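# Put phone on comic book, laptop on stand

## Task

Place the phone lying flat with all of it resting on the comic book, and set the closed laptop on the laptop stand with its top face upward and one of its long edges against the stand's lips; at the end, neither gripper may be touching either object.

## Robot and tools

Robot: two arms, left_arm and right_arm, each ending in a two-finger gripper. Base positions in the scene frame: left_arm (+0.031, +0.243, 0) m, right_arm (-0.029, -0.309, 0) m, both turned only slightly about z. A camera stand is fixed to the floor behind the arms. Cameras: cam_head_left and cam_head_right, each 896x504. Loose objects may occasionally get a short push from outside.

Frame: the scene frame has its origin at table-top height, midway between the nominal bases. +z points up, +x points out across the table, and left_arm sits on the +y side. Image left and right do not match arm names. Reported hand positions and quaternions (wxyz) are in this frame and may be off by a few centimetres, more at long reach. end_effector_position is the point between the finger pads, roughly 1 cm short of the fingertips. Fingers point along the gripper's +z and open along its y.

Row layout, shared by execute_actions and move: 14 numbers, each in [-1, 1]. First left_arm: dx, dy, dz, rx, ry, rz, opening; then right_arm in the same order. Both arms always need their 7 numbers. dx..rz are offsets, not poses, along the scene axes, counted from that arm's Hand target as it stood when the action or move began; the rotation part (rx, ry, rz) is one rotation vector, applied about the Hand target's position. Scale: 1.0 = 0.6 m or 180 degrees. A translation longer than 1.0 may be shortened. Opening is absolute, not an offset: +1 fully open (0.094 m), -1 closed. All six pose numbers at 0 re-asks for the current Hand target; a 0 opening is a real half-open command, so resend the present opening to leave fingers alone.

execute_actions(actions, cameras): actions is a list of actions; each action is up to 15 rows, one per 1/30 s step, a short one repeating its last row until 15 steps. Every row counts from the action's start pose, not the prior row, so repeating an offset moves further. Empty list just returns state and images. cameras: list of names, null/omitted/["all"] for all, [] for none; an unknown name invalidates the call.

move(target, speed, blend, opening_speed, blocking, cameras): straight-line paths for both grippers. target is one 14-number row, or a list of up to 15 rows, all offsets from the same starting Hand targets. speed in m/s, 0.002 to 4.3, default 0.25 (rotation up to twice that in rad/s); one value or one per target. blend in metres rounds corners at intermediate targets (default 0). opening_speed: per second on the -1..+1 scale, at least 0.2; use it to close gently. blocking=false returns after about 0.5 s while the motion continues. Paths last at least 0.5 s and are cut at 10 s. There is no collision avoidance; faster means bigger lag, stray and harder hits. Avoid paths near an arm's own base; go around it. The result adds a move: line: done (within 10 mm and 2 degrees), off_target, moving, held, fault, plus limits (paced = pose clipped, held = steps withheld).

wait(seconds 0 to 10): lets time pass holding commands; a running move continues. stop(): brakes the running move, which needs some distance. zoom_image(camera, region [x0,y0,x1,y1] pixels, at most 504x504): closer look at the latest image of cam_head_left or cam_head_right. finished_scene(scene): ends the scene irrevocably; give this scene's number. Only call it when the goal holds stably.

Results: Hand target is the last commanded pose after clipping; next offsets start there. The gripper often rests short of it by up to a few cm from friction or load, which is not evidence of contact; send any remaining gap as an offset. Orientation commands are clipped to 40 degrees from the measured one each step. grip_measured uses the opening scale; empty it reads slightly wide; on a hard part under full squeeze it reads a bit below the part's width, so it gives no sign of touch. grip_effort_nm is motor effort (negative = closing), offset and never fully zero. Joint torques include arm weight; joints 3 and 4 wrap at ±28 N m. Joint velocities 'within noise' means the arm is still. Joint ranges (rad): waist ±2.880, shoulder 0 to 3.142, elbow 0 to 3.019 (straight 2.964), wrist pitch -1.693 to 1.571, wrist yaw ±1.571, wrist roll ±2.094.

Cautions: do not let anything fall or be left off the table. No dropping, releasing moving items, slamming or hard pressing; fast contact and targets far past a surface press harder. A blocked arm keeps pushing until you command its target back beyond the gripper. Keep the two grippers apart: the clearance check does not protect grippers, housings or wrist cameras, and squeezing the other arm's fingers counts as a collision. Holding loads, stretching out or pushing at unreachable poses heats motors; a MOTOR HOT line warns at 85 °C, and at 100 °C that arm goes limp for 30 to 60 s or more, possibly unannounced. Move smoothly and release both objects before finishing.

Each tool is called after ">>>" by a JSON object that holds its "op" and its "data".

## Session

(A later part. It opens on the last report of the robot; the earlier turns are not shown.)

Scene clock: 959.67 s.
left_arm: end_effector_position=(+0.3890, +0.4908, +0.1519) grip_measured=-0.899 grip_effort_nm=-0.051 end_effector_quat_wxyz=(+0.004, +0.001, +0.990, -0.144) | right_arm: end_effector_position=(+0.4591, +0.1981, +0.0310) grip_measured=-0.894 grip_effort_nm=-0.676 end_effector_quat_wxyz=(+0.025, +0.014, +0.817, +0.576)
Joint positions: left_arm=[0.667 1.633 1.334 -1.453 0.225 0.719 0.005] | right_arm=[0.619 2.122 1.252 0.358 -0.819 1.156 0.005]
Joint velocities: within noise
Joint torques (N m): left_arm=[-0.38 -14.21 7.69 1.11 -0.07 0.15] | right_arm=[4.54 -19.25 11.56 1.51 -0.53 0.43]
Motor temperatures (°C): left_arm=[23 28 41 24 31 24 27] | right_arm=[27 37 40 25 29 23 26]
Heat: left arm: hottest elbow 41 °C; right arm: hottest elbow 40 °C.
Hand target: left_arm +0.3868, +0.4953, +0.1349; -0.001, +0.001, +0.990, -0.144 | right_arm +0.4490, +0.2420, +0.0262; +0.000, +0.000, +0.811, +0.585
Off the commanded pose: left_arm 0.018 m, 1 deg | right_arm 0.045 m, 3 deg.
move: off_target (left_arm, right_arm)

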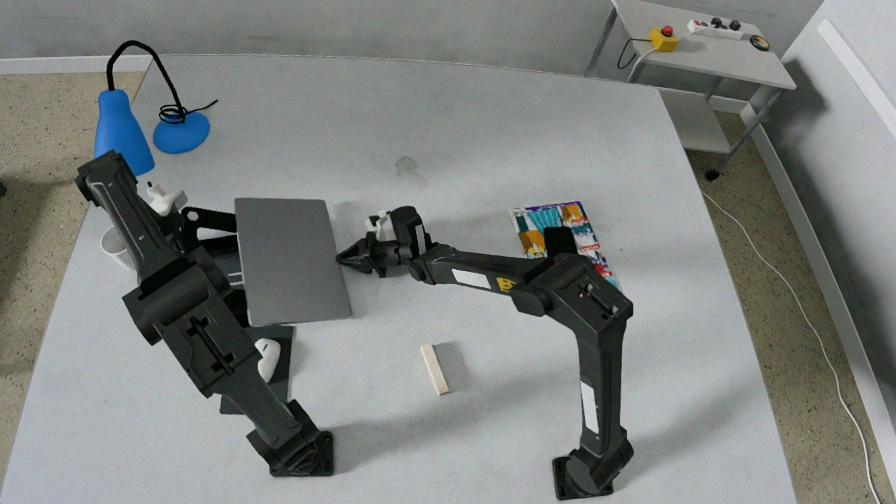

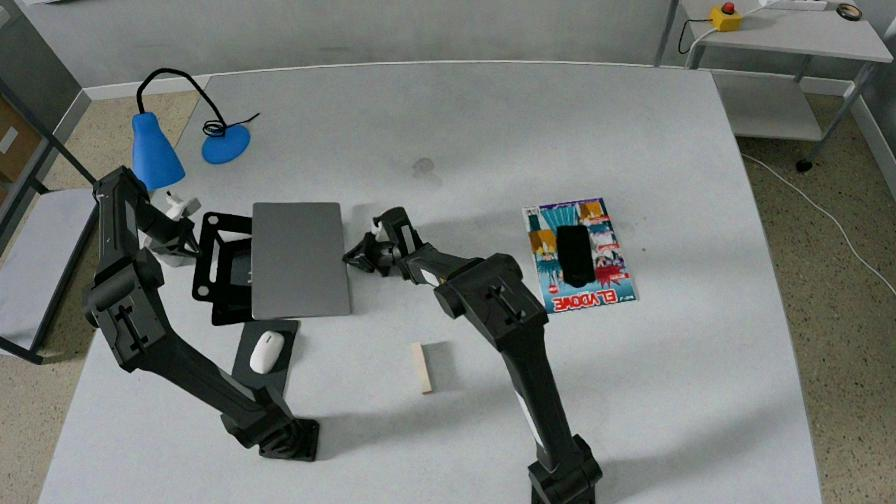

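>>> {"op": "move", "data": {"target": [[0.0,0.05,0,0,0,0,-0.9,0,0,0,0,0,0,-0.9],[0.0,0.05,-0.11,0,0,0,-0.9,0,0,0,0,0,0,-0.9],[0.0,0.01,-0.11,0,0,0,-0.9,0,0,0,0,0,0,-0.9]], "speed": [0.1,0.1,0.05]}}

>>> {"op": "zoom_image", "data": {"camera": "cam_head_right", "region": [100, 130, 400, 340]}}

Scene clock: 966.93 s.
left_arm: end_effector_position=(+0.3946, +0.4924, +0.1448) grip_measured=-0.900 grip_effort_nm=0.046 end_effector_quat_wxyz=(+0.048, +0.014, +0.991, -0.127) | right_arm: end_effector_position=(+0.4584, +0.2038, +0.0312) grip_measured=-0.896 grip_effort_nm=-0.686 end_effector_quat_wxyz=(+0.024, +0.011, +0.816, +0.578)
Joint positions: left_arm=[0.673 1.599 1.276 -1.345 0.254 0.741 0.005] | right_arm=[0.626 2.128 1.263 0.358 -0.819 1.157 0.005]
Joint velocities: left_arm=[within noise] | right_arm=[-0.005 -0.005 0.002 -0.002 -0.022 -0.007 0.013]
Joint torques (N m): left_arm=[-0.5 -6.89 3.96 2.91 -1.19 0.01] | right_arm=[3.96 -19.78 10.99 1.62 -0.53 0.5]
Motor temperatures (°C): left_arm=[23 28 40 24 31 24 27] | right_arm=[27 37 40 25 29 23 26]
Heat: left arm: hottest elbow 40 °C; right arm: hottest elbow 40 °C.
Hand target: left_arm +0.3866, +0.5013, +0.0689; -0.001, +0.001, +0.990, -0.144 | right_arm +0.4489, +0.2420, +0.0261; +0.000, +0.000, +0.811, +0.585
Off the commanded pose: left_arm 0.077 m, 6 deg | right_arm 0.040 m, 3 deg.
move: off_target (left_arm, right_arm)

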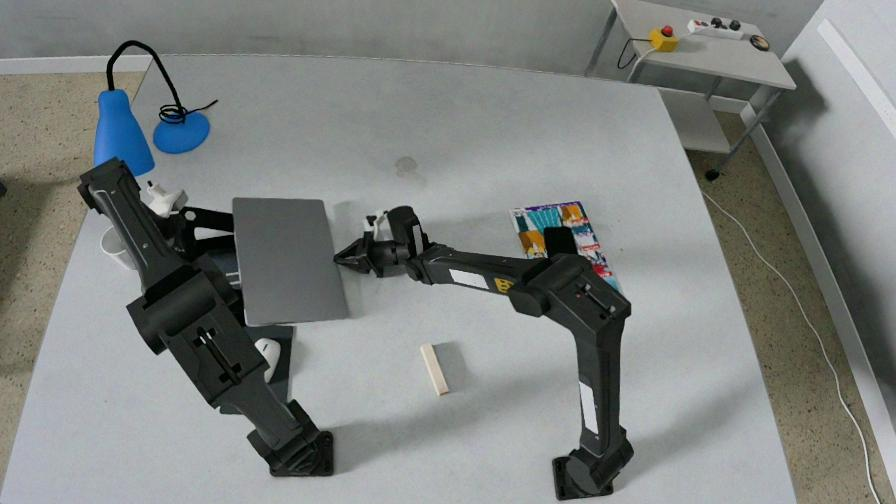

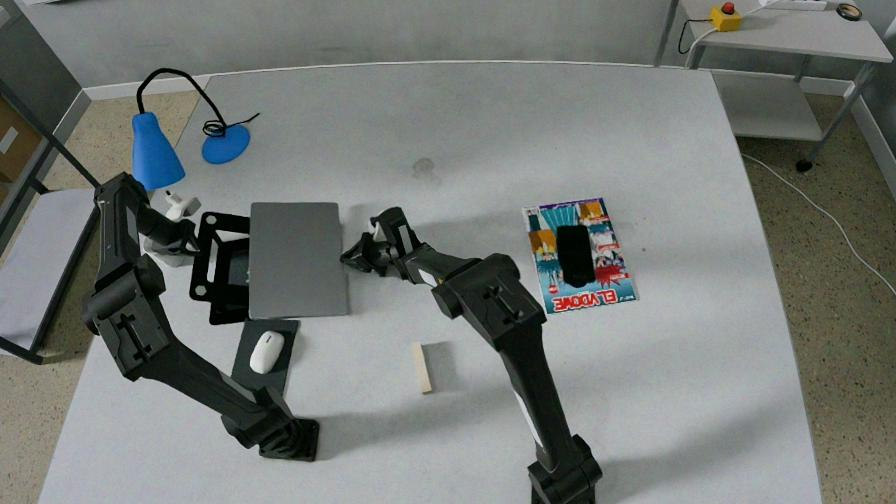

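Scaled by 1.680.

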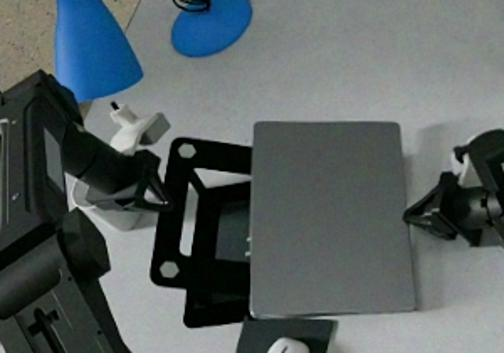

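>>> {"op": "move", "data": {"target": [[0.0,0.0,0.15,0,0,0,-0.9,0,0,0,0,0,0,-0.9],[0.0,0.08,0.15,0,0,0,-0.9,0,0,0,0,0,0,-0.9],[0.0,0.08,0.0,0,0,0,-0.9,0,0,0,0,0,0,-0.9],[0.0,0.03,0.0,0,0,0,-0.9,0,0,0,0,0,0,-0.9]], "speed": [0.15,0.15,0.12,0.05]}}

>>> {"op": "zoom_image", "data": {"camera": "cam_head_right", "region": [100, 130, 400, 340]}}

Scene clock: 974.80 s.
left_arm: end_effector_position=(+0.3815, +0.5273, +0.0581) grip_measured=-0.900 grip_effort_nm=0.037 end_effector_quat_wxyz=(-0.010, -0.007, +0.988, -0.153) | right_arm: end_effector_position=(+0.4583, +0.2039, +0.0309) grip_measured=-0.897 grip_effort_nm=-0.833 end_effector_quat_wxyz=(+0.024, +0.011, +0.816, +0.577)
Joint positions: left_arm=[0.733 1.798 1.282 -1.284 0.207 0.772 0.005] | right_arm=[0.626 2.129 1.263 0.358 -0.818 1.158 0.005]
Joint velocities: within noise
Joint torques (N m): left_arm=[-2.2 -20.01 7.76 0.1 0.27 0] | right_arm=[4.01 -19.55 11.02 1.47 -0.48 0.45]
Motor temperatures (°C): left_arm=[23 28 40 24 32 24 27] | right_arm=[27 38 40 25 29 24 26]
Heat: left arm: hottest elbow 40 °C; right arm: hottest elbow 40 °C.
Hand target: left_arm +0.3868, +0.5193, +0.0689; -0.001, +0.001, +0.990, -0.144 | right_arm +0.4489, +0.2420, +0.0259; +0.000, +0.001, +0.811, +0.585
Off the commanded pose: left_arm 0.014 m, 2 deg | right_arm 0.040 m, 3 deg.
move: off_target (left_arm, right_arm)

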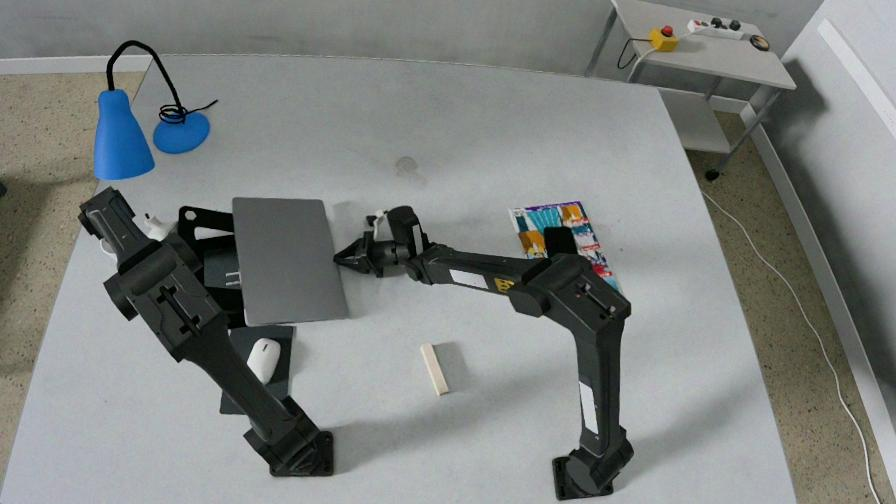

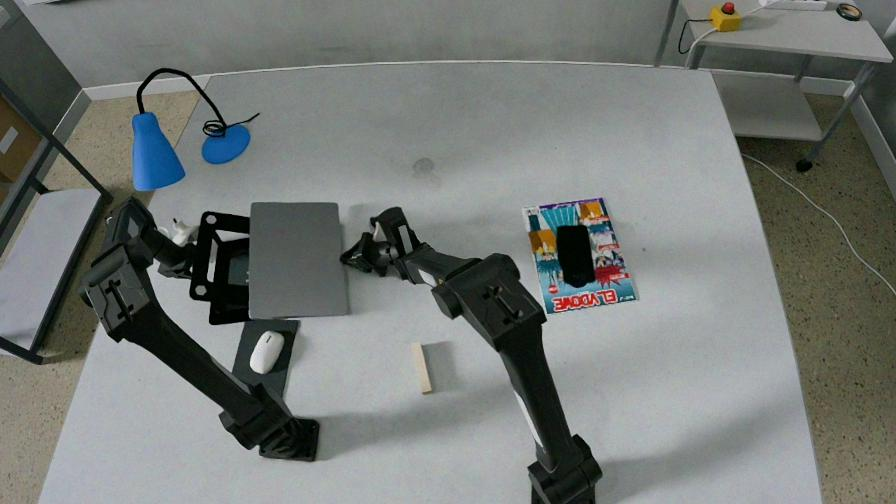

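Scaled by 1.680.

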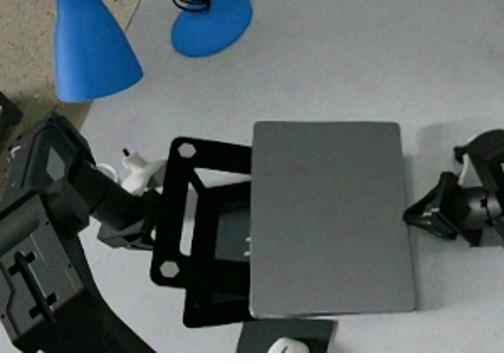

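>>> {"op": "move", "data": {"target": [[0.0,-0.07,0.0,0,0,0,-0.9,0,0.03,0,0,0,0,-0.9],[0.0,-0.1,0.0,0,0,0,-0.9,0,0.06,0,0,0,0,-0.9]], "speed": [0.05,0.05]}}

>>> {"op": "zoom_image", "data": {"camera": "cam_head_right", "region": [100, 130, 400, 340]}}

>>> {"op": "zoom_image", "data": {"camera": "cam_head_left", "region": [200, 160, 400, 340]}}

Scene clock: 979.73 s.
left_arm: end_effector_position=(+0.3732, +0.4977, +0.0601) grip_measured=-0.900 grip_effort_nm=0.017 end_effector_quat_wxyz=(-0.002, -0.045, +0.990, -0.136) | right_arm: end_effector_position=(+0.4684, +0.2209, +0.0317) grip_measured=-0.894 grip_effort_nm=-0.759 end_effector_quat_wxyz=(+0.030, +0.023, +0.816, +0.577)
Joint positions: left_arm=[0.697 1.708 1.169 -1.21 0.208 0.654 0.005] | right_arm=[0.644 2.154 1.313 0.354 -0.78 1.191 0.005]
Joint velocities: within noise
Joint torques (N m): left_arm=[-7.06 -19.43 6.27 -0.32 0.93 0.18] | right_arm=[5.83 -19.14 12.25 1.26 -0.51 0.39]
Motor temperatures (°C): left_arm=[23 28 39 24 31 24 27] | right_arm=[27 39 40 25 29 24 26]
Heat: left arm: hottest elbow 39 °C; right arm: hottest elbow 40 °C.
Hand target: left_arm +0.3867, +0.4593, +0.0689; -0.001, +0.001, +0.990, -0.144 | right_arm +0.4489, +0.2780, +0.0259; +0.000, +0.001, +0.811, +0.585
Off the commanded pose: left_arm 0.042 m, 5 deg | right_arm 0.061 m, 4 deg.
move: off_target (left_arm, right_arm)

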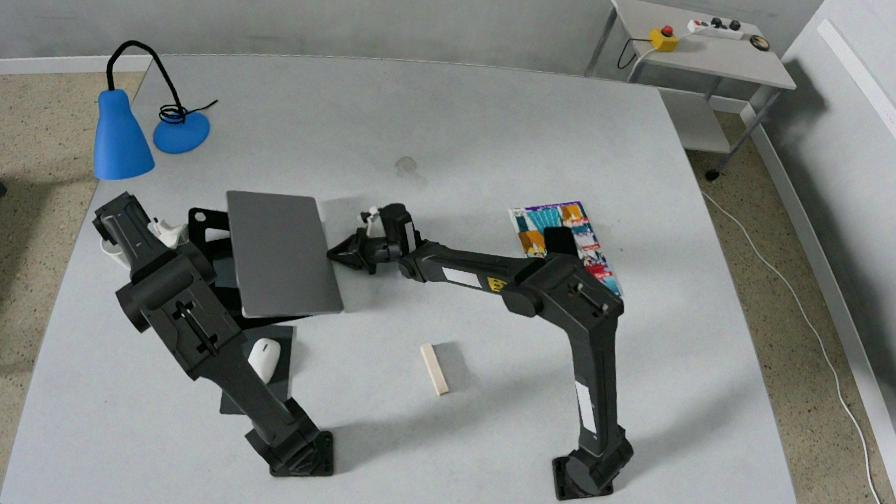

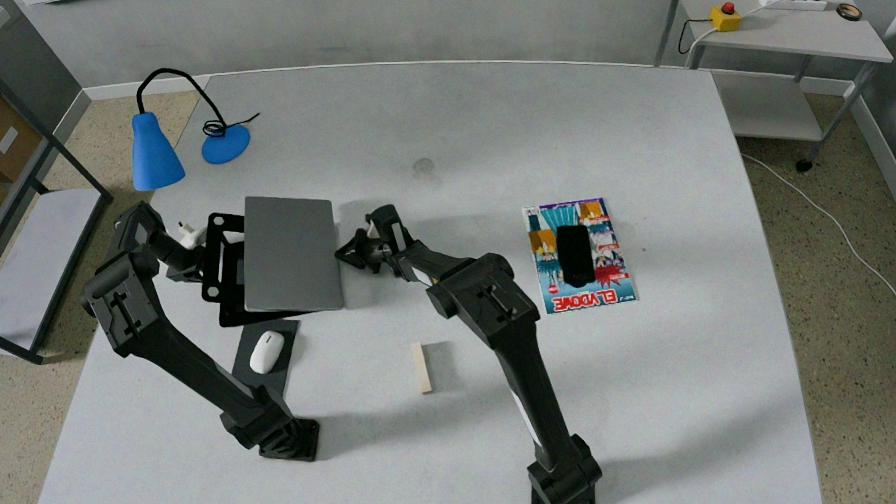

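Scaled by 1.680.

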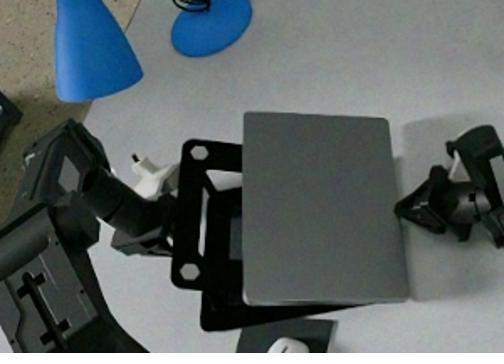

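Scaled by 2.520.

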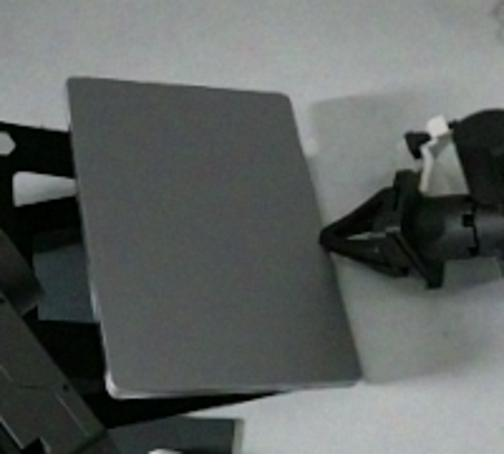

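>>> {"op": "move", "data": {"target": [[0.0,0.09,0.0,0,0,0,-0.9,0,0.0,0,0,0,0,-0.9],[0.14,0.12,0.0,0,0,0,-0.9,-0.01,0.0,0,0,0,0,-0.9],[0.14,-0.02,0.0,0,0,0,-0.9,-0.02,0.06,0,0,0,0,-0.9]], "speed": [0.1,0.1,0.05]}}

>>> {"op": "zoom_image", "data": {"camera": "cam_head_right", "region": [100, 130, 400, 340]}}

>>> {"op": "zoom_image", "data": {"camera": "cam_head_left", "region": [200, 160, 400, 340]}}

Scene clock: 987.87 s.
left_arm: end_effector_position=(+0.4531, +0.5159, +0.0697) grip_measured=-0.900 grip_effort_nm=-0.002 end_effector_quat_wxyz=(+0.016, -0.072, +0.989, -0.126) | right_arm: end_effector_position=(+0.4696, +0.2365, +0.0319) grip_measured=-0.897 grip_effort_nm=-0.799 end_effector_quat_wxyz=(+0.031, +0.040, +0.817, +0.574)
Joint positions: left_arm=[0.624 1.833 1.38 -1.231 0.228 0.521 0.005] | right_arm=[0.667 2.167 1.34 0.353 -0.736 1.234 0.005]
Joint velocities: within noise
Joint torques (N m): left_arm=[-10.52 -20.37 5.16 -0.68 0.86 0.43] | right_arm=[7.88 -19.84 13.03 1.44 -0.37 0.34]
Motor temperatures (°C): left_arm=[23 29 39 24 32 24 27] | right_arm=[27 38 41 25 28 23 27]
Heat: left arm: hottest elbow 39 °C; right arm: hottest elbow 41 °C.
Hand target: left_arm +0.4707, +0.4473, +0.0689; -0.001, +0.001, +0.990, -0.144 | right_arm +0.4368, +0.3139, +0.0258; +0.000, +0.001, +0.811, +0.585
Off the commanded pose: left_arm 0.071 m, 9 deg | right_arm 0.084 m, 6 deg.
move: off_target (left_arm, right_arm)

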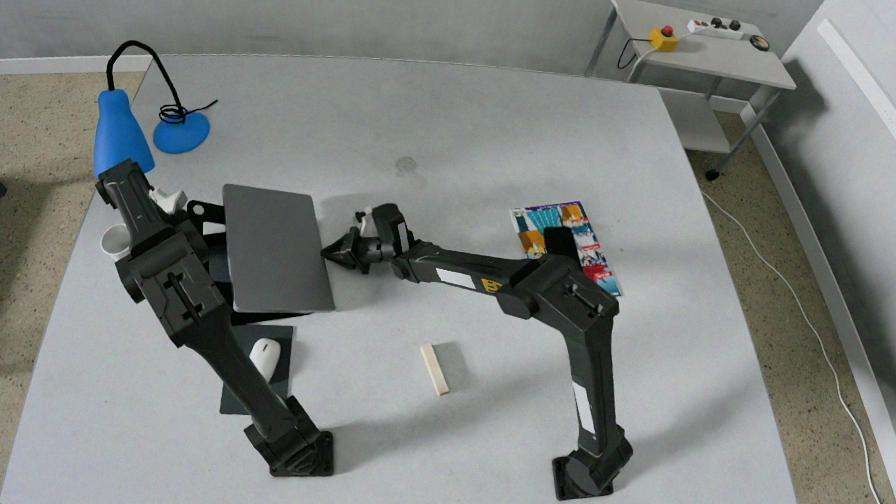

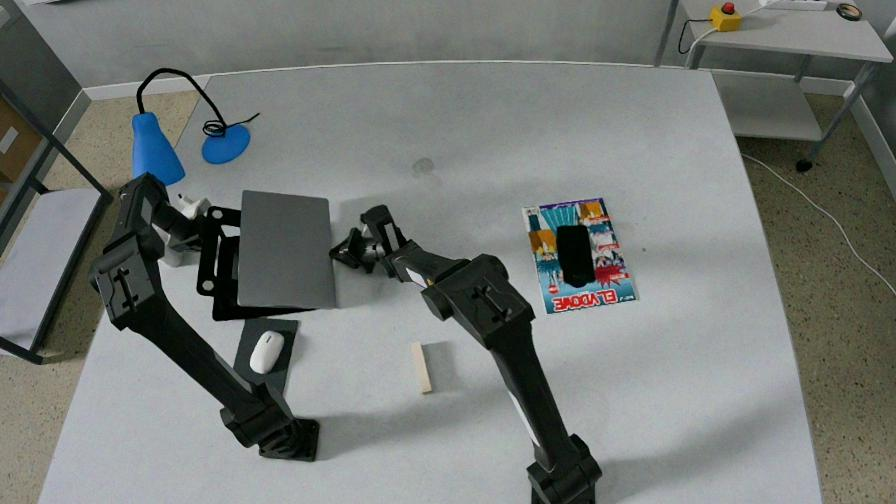

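Scaled by 1.680.

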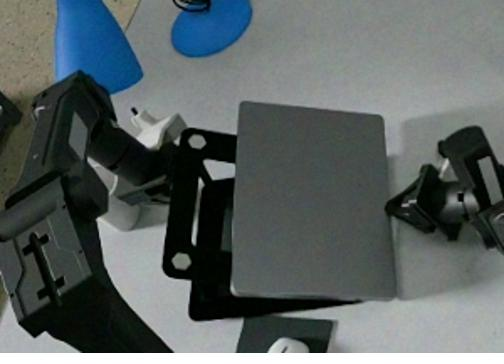

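Scaled by 2.520.

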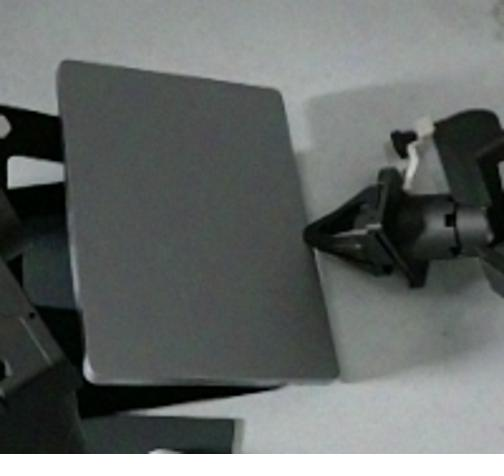

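>>> {"op": "move", "data": {"target": [[0.0,-0.04,0.0,0,0,0,-0.9,-0.04,0.08,0,0,0,0,-0.9]], "speed": [0.05]}}

>>> {"op": "zoom_image", "data": {"camera": "cam_head_right", "region": [100, 130, 400, 340]}}

>>> {"op": "zoom_image", "data": {"camera": "cam_head_left", "region": [200, 160, 400, 340]}}

Scene clock: 994.77 s.
left_arm: end_effector_position=(+0.4541, +0.5097, +0.0797) grip_measured=-0.899 grip_effort_nm=-0.012 end_effector_quat_wxyz=(+0.027, -0.086, +0.989, -0.114) | right_arm: end_effector_position=(+0.4744, +0.2511, +0.0376) grip_measured=-0.895 grip_effort_nm=-0.637 end_effector_quat_wxyz=(+0.049, +0.063, +0.816, +0.572)
Joint positions: left_arm=[0.612 1.793 1.355 -1.208 0.223 0.476 0.005] | right_arm=[0.692 2.169 1.36 0.363 -0.659 1.276 0.005]
Joint velocities: left_arm=[within noise] | right_arm=[-0.005 -0.005 0.002 0.002 0.022 0.037 0.007]
Joint torques (N m): left_arm=[-12.1 -19.31 3.85 -0.79 1.14 0.47] | right_arm=[11.34 -18.55 13.6 1.61 -0.71 0.32]
Motor temperatures (°C): left_arm=[23 29 39 24 32 24 27] | right_arm=[27 38 42 25 28 23 27]
Heat: left arm: hottest elbow 39 °C; right arm: hottest elbow 42 °C.
Hand target: left_arm +0.4707, +0.4232, +0.0690; -0.001, +0.001, +0.990, -0.144 | right_arm +0.4127, +0.3620, +0.0258; +0.000, +0.000, +0.811, +0.585
Off the commanded pose: left_arm 0.089 m, 11 deg | right_arm 0.127 m, 9 deg.
move: off_target (left_arm, right_arm)

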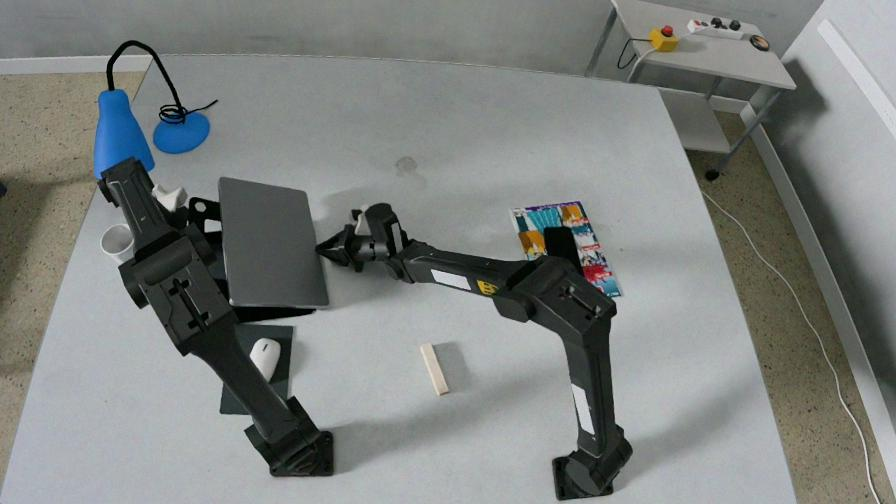

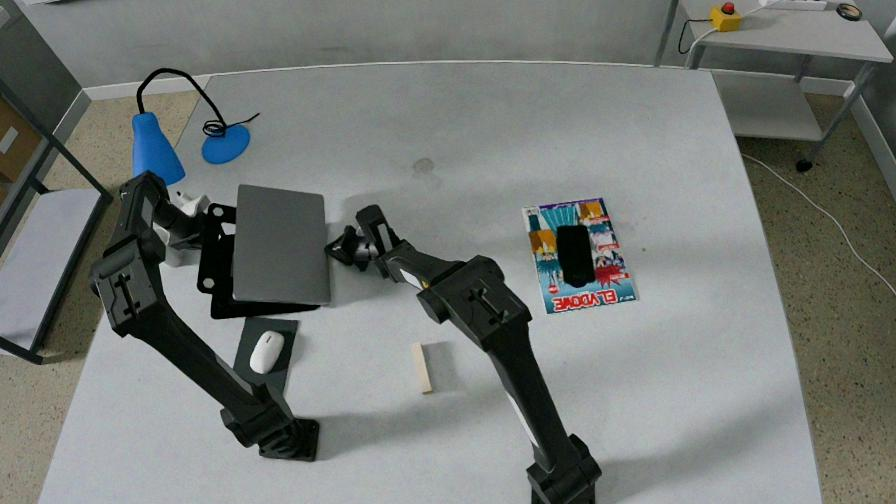

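Scaled by 1.680.

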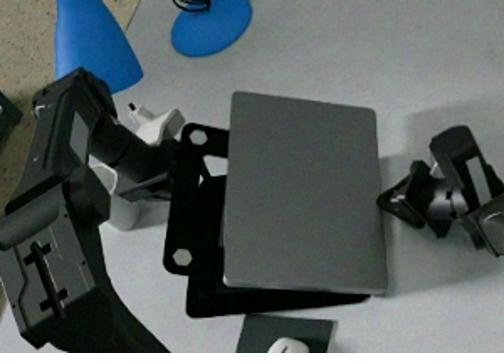

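Scaled by 2.520.

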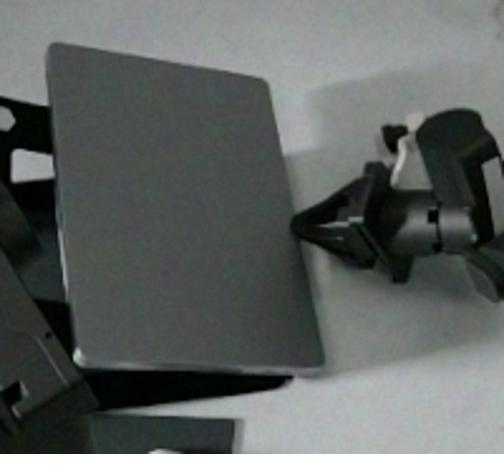

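>>> {"op": "move", "data": {"target": [[0.0,0.13,0.0,0,0,0,-0.9,0.045,-0.2,0,0,0,0,-0.9],[0.0,0.13,0.0,0,0,0,-0.9,0.05,-0.34,0.03,0.067,0,0,-0.15]], "speed": [0.08,0.12]}}

>>> {"op": "zoom_image", "data": {"camera": "cam_head_right", "region": [150, 150, 400, 340]}}

>>> {"op": "zoom_image", "data": {"camera": "cam_head_left", "region": [200, 160, 400, 340]}}

Scene clock: 1004.60 s.
left_arm: end_effector_position=(+0.4513, +0.5074, +0.0586) grip_measured=-0.899 grip_effort_nm=-0.032 end_effector_quat_wxyz=(-0.007, -0.026, +0.989, -0.146) | right_arm: end_effector_position=(+0.4414, +0.1672, +0.0498) grip_measured=-0.151 grip_effort_nm=-0.002 end_effector_quat_wxyz=(+0.007, -0.014, +0.745, +0.667)
Joint positions: left_arm=[0.613 1.874 1.401 -1.282 0.229 0.61 0.005] | right_arm=[0.567 2.155 1.139 0.811 -0.997 1.368 0.04]
Joint velocities: within noise
Joint torques (N m): left_arm=[-3.84 -17.44 13.19 -0.79 0.39 0.31] | right_arm=[-0.44 -21.77 4.44 2 -0.21 0.32]
Motor temperatures (°C): left_arm=[23 29 38 24 32 24 27] | right_arm=[27 38 43 25 28 23 26]
Heat: left arm: hottest elbow 38 °C; right arm: hottest elbow 43 °C.
Hand target: left_arm +0.4707, +0.5014, +0.0690; -0.001, +0.001, +0.990, -0.144 | right_arm +0.4428, +0.1580, +0.0439; +0.000, +0.000, +0.745, +0.667
Off the commanded pose: left_arm 0.023 m, 3 deg | right_arm 0.011 m, 2 deg.
move: off_target (left_arm, right_arm); target 2's new opening was sent with right_arm's hand 0.012 m and 2 deg from that target

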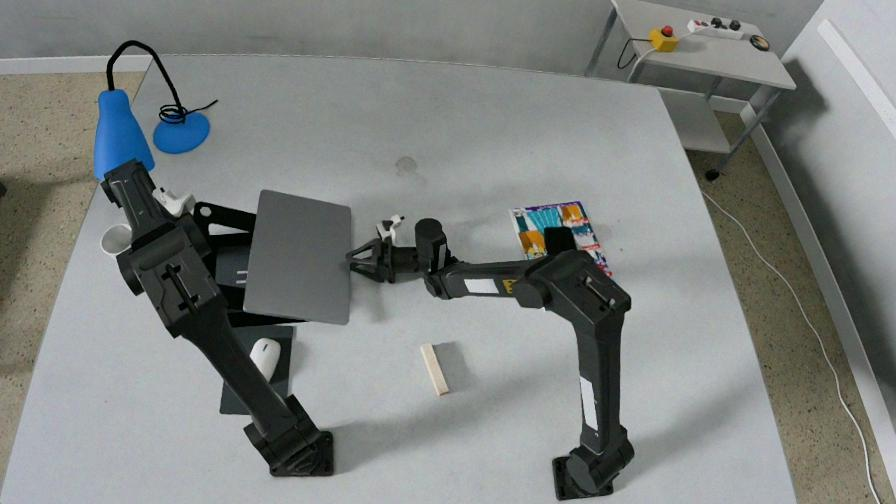

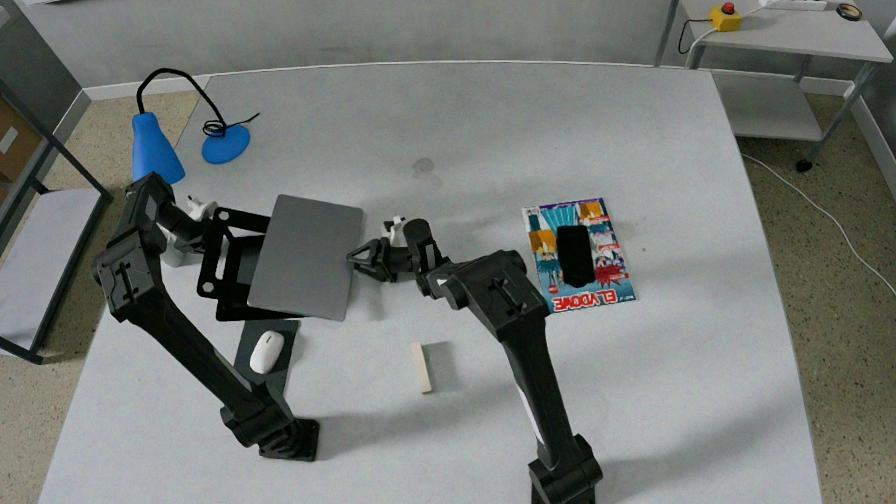

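Scaled by 2.016.

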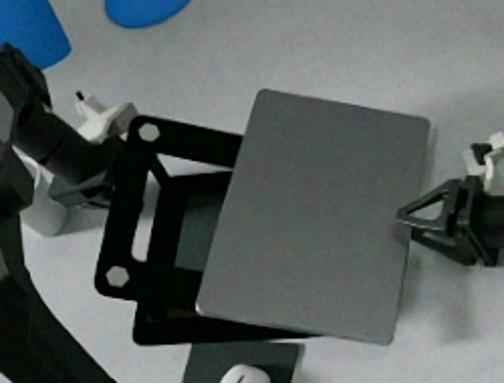

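Scaled by 2.520.

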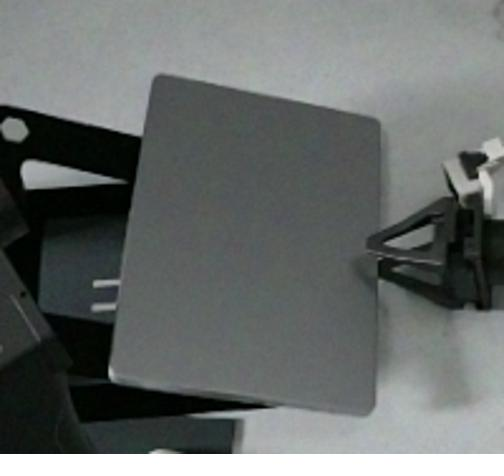

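>>> {"op": "move", "data": {"target": [[0.0,0.0,0.0,0,0,0,-0.9,0.0,0.03,-0.01,0,0,0,-0.15],[0.0,0.0,0.0,0,0,0,-0.9,0.0,0.03,-0.01,0,0,0,-0.85]], "speed": [0.06,0.06], "opening_speed": 0.5}}

>>> {"op": "zoom_image", "data": {"camera": "cam_head_left", "region": [200, 160, 400, 340]}}

Scene clock: 1010.33 s.
left_arm: end_effector_position=(+0.4514, +0.5074, +0.0585) grip_measured=-0.899 grip_effort_nm=-0.027 end_effector_quat_wxyz=(-0.007, -0.026, +0.989, -0.146) | right_arm: end_effector_position=(+0.4426, +0.1688, +0.0499) grip_measured=-0.846 grip_effort_nm=-0.164 end_effector_quat_wxyz=(+0.009, -0.007, +0.745, +0.667)
Joint positions: left_arm=[0.613 1.874 1.402 -1.282 0.229 0.61 0.005] | right_arm=[0.571 2.155 1.139 0.814 -0.982 1.38 0.007]
Joint velocities: within noise
Joint torques (N m): left_arm=[-3.66 -17.73 13.07 -0.79 0.39 0.29] | right_arm=[1.2 -19.49 6.75 1.99 0.15 0.3]
Motor temperatures (°C): left_arm=[23 30 39 24 32 24 27] | right_arm=[27 37 42 25 28 23 26]
Heat: left arm: hottest elbow 39 °C; right arm: hottest elbow 42 °C.
Hand target: left_arm +0.4707, +0.5014, +0.0688; -0.001, +0.001, +0.989, -0.145 | right_arm +0.4427, +0.1760, +0.0379; +0.000, +0.001, +0.745, +0.667
Off the commanded pose: left_arm 0.023 m, 3 deg | right_arm 0.014 m, 1 deg.
move: off_target (left_arm, right_arm); target 2's new opening was sent with right_arm's hand 0.014 m and 1 deg from that target

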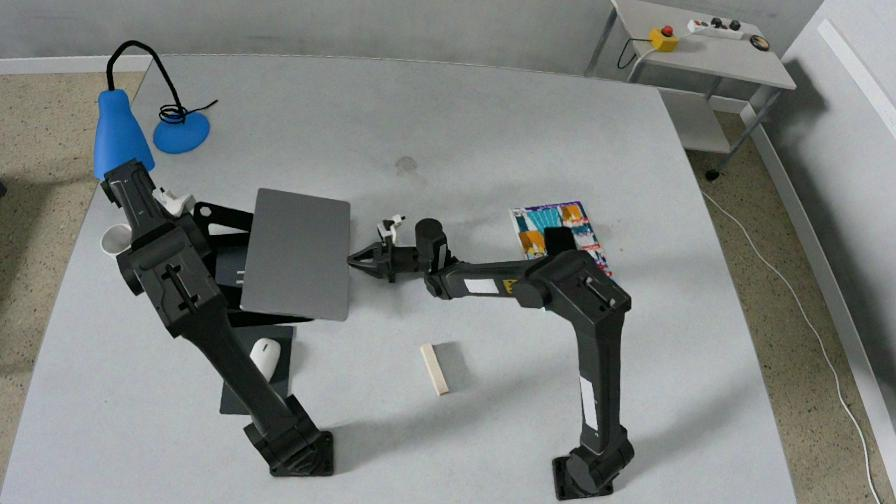

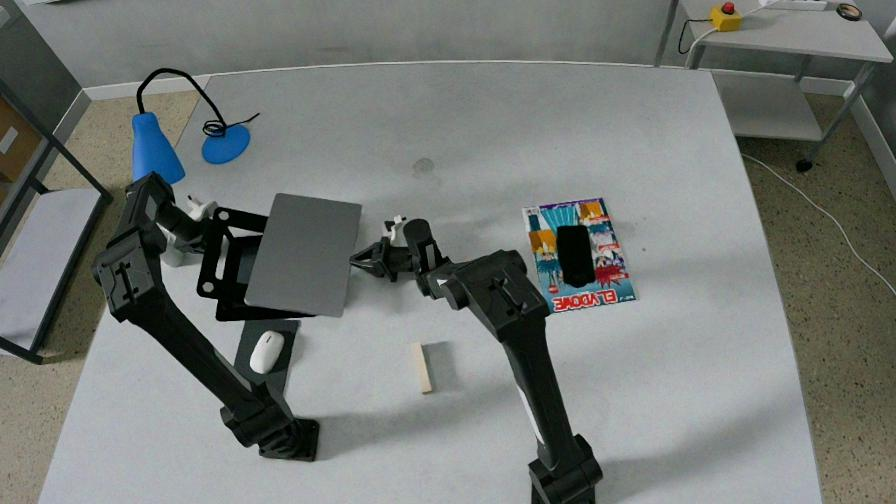

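Scaled by 2.520.

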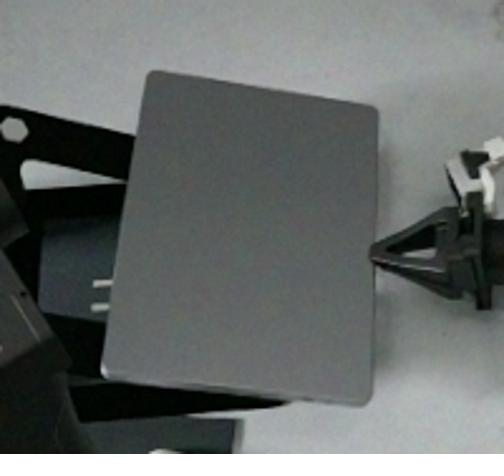

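>>> {"op": "move", "data": {"target": [[0.0,0.0,0.0,0,0,0,-0.9,0.0,-0.05,0.0,0,0,0,0.05],[0.0,0.0,0.0,0,0,0,-0.9,0.0,-0.05,-0.005,0,0,0,0.05],[0.0,0.0,0.0,0,0,0,-0.9,0.0,0.07,-0.005,0,0,0,0.05]], "speed": [0.08,0.06,0.06]}}

>>> {"op": "zoom_image", "data": {"camera": "cam_head_left", "region": [200, 160, 400, 340]}}

Scene clock: 1019.23 s.
left_arm: end_effector_position=(+0.4513, +0.5073, +0.0586) grip_measured=-0.899 grip_effort_nm=-0.027 end_effector_quat_wxyz=(-0.007, -0.024, +0.989, -0.146) | right_arm: end_effector_position=(+0.4534, +0.1757, +0.0496) grip_measured=+0.050 grip_effort_nm=-0.017 end_effector_quat_wxyz=(+0.031, +0.011, +0.746, +0.665)
Joint positions: left_arm=[0.613 1.874 1.402 -1.283 0.229 0.614 0.005] | right_arm=[0.581 2.164 1.154 0.823 -0.915 1.391 0.049]
Joint velocities: within noise
Joint torques (N m): left_arm=[-4.07 -18.08 13.15 -0.87 0.42 0.24] | right_arm=[4.54 -17.49 10.52 1.11 -0.13 0.37]
Motor temperatures (°C): left_arm=[23 30 40 24 31 24 27] | right_arm=[27 37 41 25 28 23 26]
Heat: left arm: hottest elbow 40 °C; right arm: hottest elbow 41 °C.
Hand target: left_arm +0.4707, +0.5014, +0.0689; -0.001, +0.001, +0.990, -0.144 | right_arm +0.4429, +0.2180, +0.0350; +0.000, +0.000, +0.745, +0.667
Off the commanded pose: left_arm 0.023 m, 3 deg | right_arm 0.046 m, 4 deg.
move: off_target (left_arm, right_arm)

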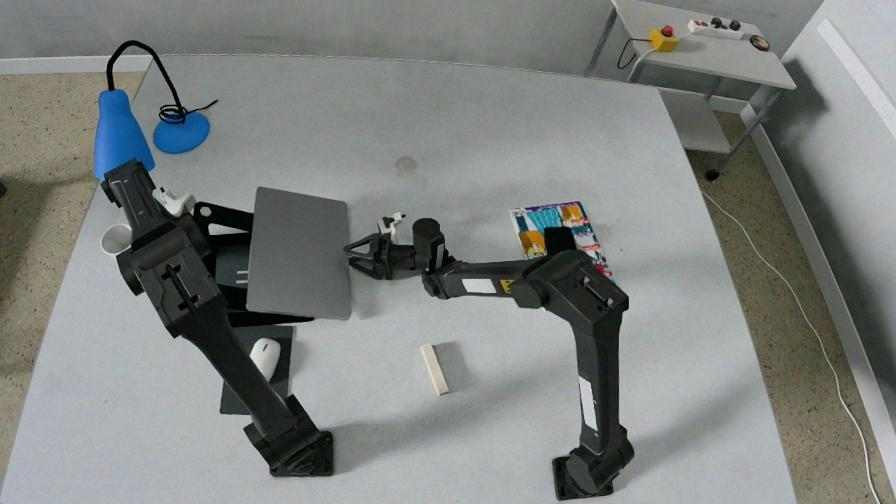

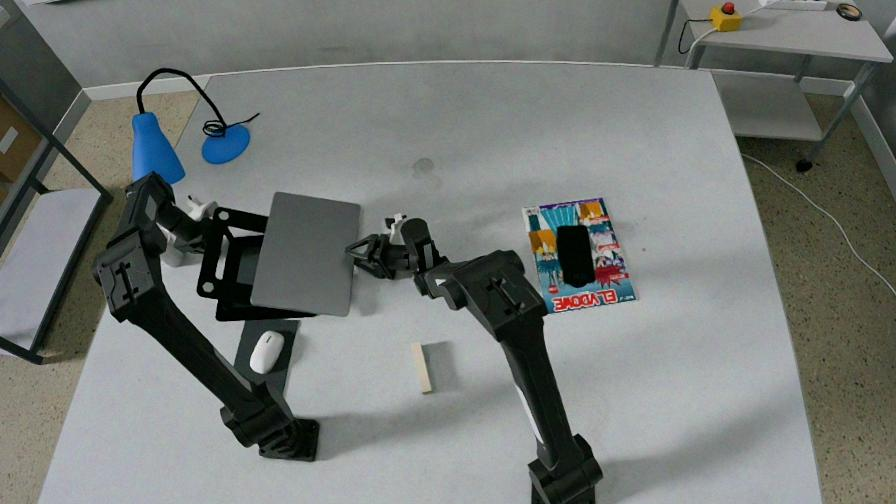

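Scaled by 2.520.

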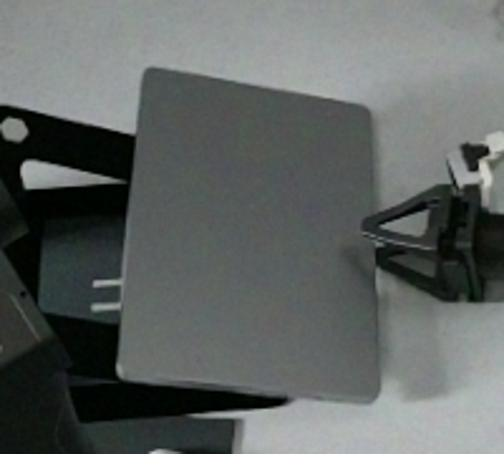

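>>> {"op": "move", "data": {"target": [[0.0,0.0,0.0,0,0,0,-0.9,0.0,0.0,-0.02,0,0,0,-0.85]], "opening_speed": 0.5}}

>>> {"op": "zoom_image", "data": {"camera": "cam_head_left", "region": [200, 160, 400, 340]}}

Scene clock: 1025.87 s.
left_arm: end_effector_position=(+0.4514, +0.5074, +0.0587) grip_measured=-0.899 grip_effort_nm=-0.027 end_effector_quat_wxyz=(-0.007, -0.024, +0.989, -0.146) | right_arm: end_effector_position=(+0.4559, +0.1799, +0.0492) grip_measured=-0.846 grip_effort_nm=-0.164 end_effector_quat_wxyz=(+0.030, +0.010, +0.745, +0.667)
Joint positions: left_arm=[0.613 1.874 1.402 -1.283 0.229 0.614 0.005] | right_arm=[0.584 2.174 1.17 0.823 -0.915 1.395 0.007]
Joint velocities: within noise
Joint torques (N m): left_arm=[-3.19 -17.96 13.15 -0.87 0.46 0.23] | right_arm=[4.42 -16.38 9.78 1.8 -0.14 0.32]
Motor temperatures (°C): left_arm=[23 30 40 24 31 24 27] | right_arm=[27 37 42 25 27 23 26]
Heat: left arm: hottest elbow 40 °C; right arm: hottest elbow 42 °C.
Hand target: left_arm +0.4707, +0.5014, +0.0689; -0.001, +0.001, +0.990, -0.144 | right_arm +0.4428, +0.2181, +0.0231; +0.000, +0.000, +0.745, +0.667
Off the commanded pose: left_arm 0.023 m, 3 deg | right_arm 0.048 m, 4 deg.
move: off_target (left_arm, right_arm)

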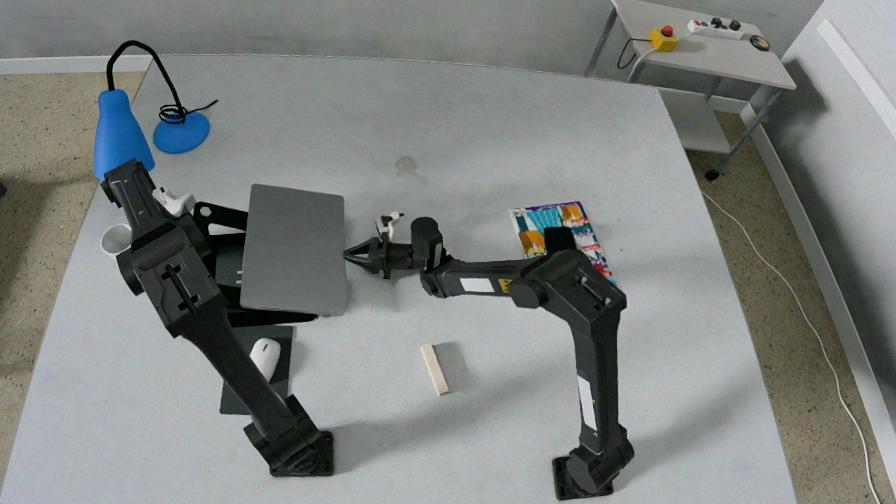

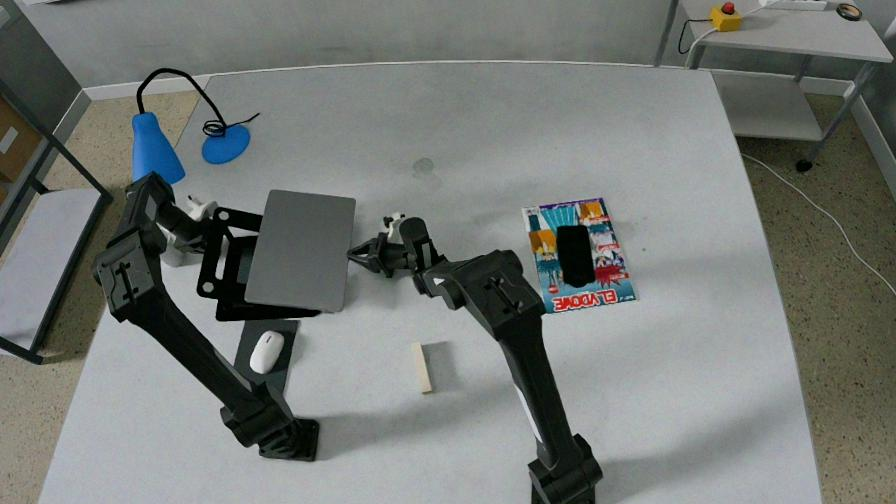

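Scaled by 2.520.

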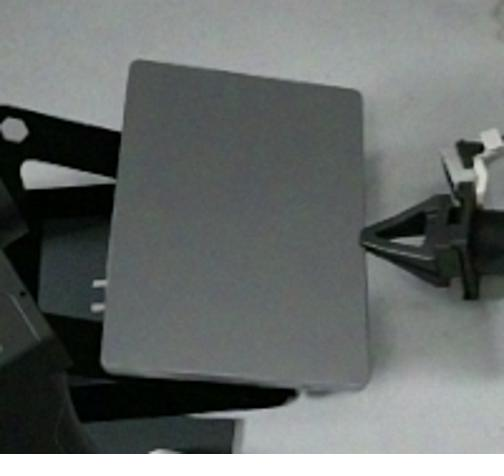

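>>> {"op": "move", "data": {"target": [[-0.07,0.0,0.25,-0.128,0,0,-0.9,0,0,0.0,0,0,0,-0.85],[-0.11,-0.169,0.2,-0.128,0,0,0.2,0,0,0,0,0,0,-0.85]], "speed": [0.2,0.2]}}

>>> {"op": "zoom_image", "data": {"camera": "cam_head_left", "region": [150, 130, 400, 340]}}

>>> {"op": "zoom_image", "data": {"camera": "cam_head_right", "region": [150, 130, 400, 340]}}

Scene clock: 1044.77 s.
left_arm: end_effector_position=(+0.4088, +0.4065, +0.1809) grip_measured=+0.197 grip_effort_nm=0.129 end_effector_quat_wxyz=(+0.016, -0.004, +0.945, -0.326) | right_arm: end_effector_position=(+0.4558, +0.1817, +0.0494) grip_measured=-0.848 grip_effort_nm=-0.110 end_effector_quat_wxyz=(+0.029, +0.009, +0.744, +0.667)
Joint positions: left_arm=[0.601 1.667 1.36 -1.669 0.543 0.736 0.056] | right_arm=[0.586 2.176 1.173 0.826 -0.915 1.399 0.007]
Joint velocities: within noise
Joint torques (N m): left_arm=[-2.2 -17.96 8.29 -0.92 0.44 0] | right_arm=[4.25 -16.56 9.62 1.69 -0.14 0.3]
Motor temperatures (°C): left_arm=[23 30 41 24 31 24 27] | right_arm=[27 37 42 25 27 23 26]
Heat: left arm: hottest elbow 41 °C; right arm: hottest elbow 42 °C.
Hand target: left_arm +0.4047, +0.4000, +0.1889; +0.000, +0.001, +0.941, -0.339 | right_arm +0.4428, +0.2181, +0.0231; +0.000, +0.000, +0.745, +0.667
Off the commanded pose: left_arm 0.011 m, 2 deg | right_arm 0.047 m, 4 deg.
joint sent to its limit (left arm) — joint 4 (wrist pitch), lower limit. The joint targets still meet the commanded pose.
move: off_target (left_arm, right_arm); target 2's new opening was sent with left_arm's hand 0.011 m and 2 deg from that target

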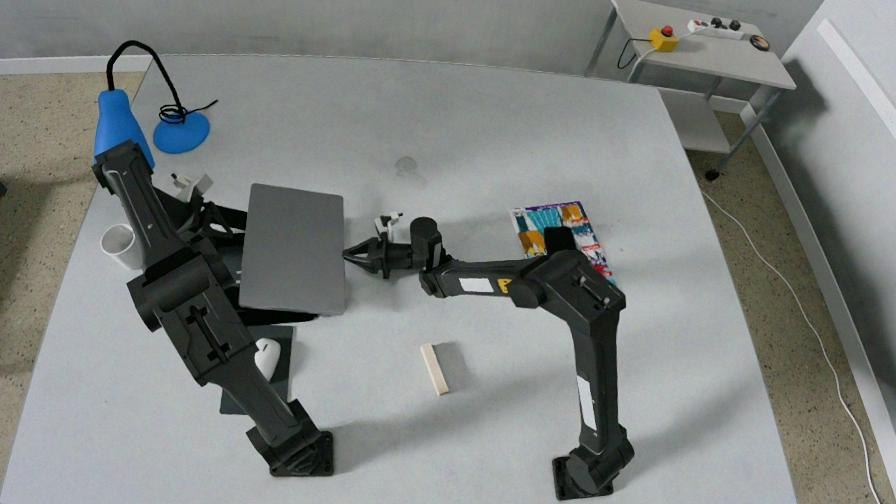

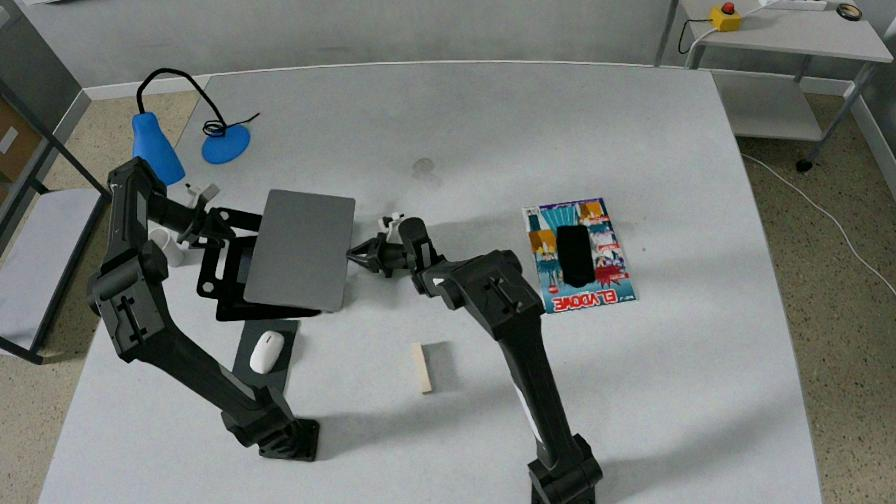

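Scaled by 2.016.

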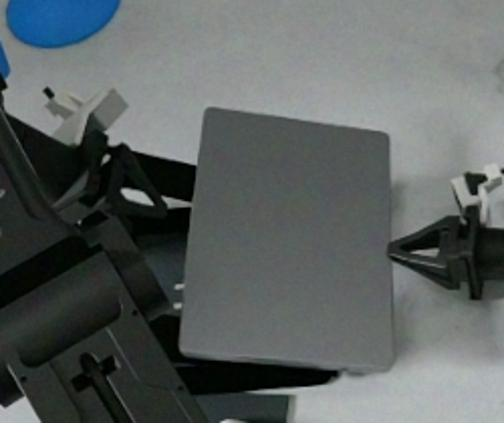

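Scaled by 2.016.

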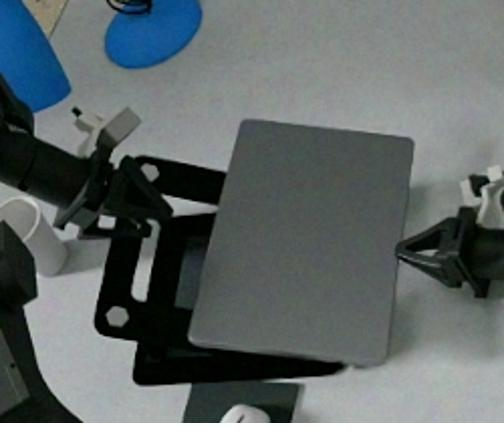

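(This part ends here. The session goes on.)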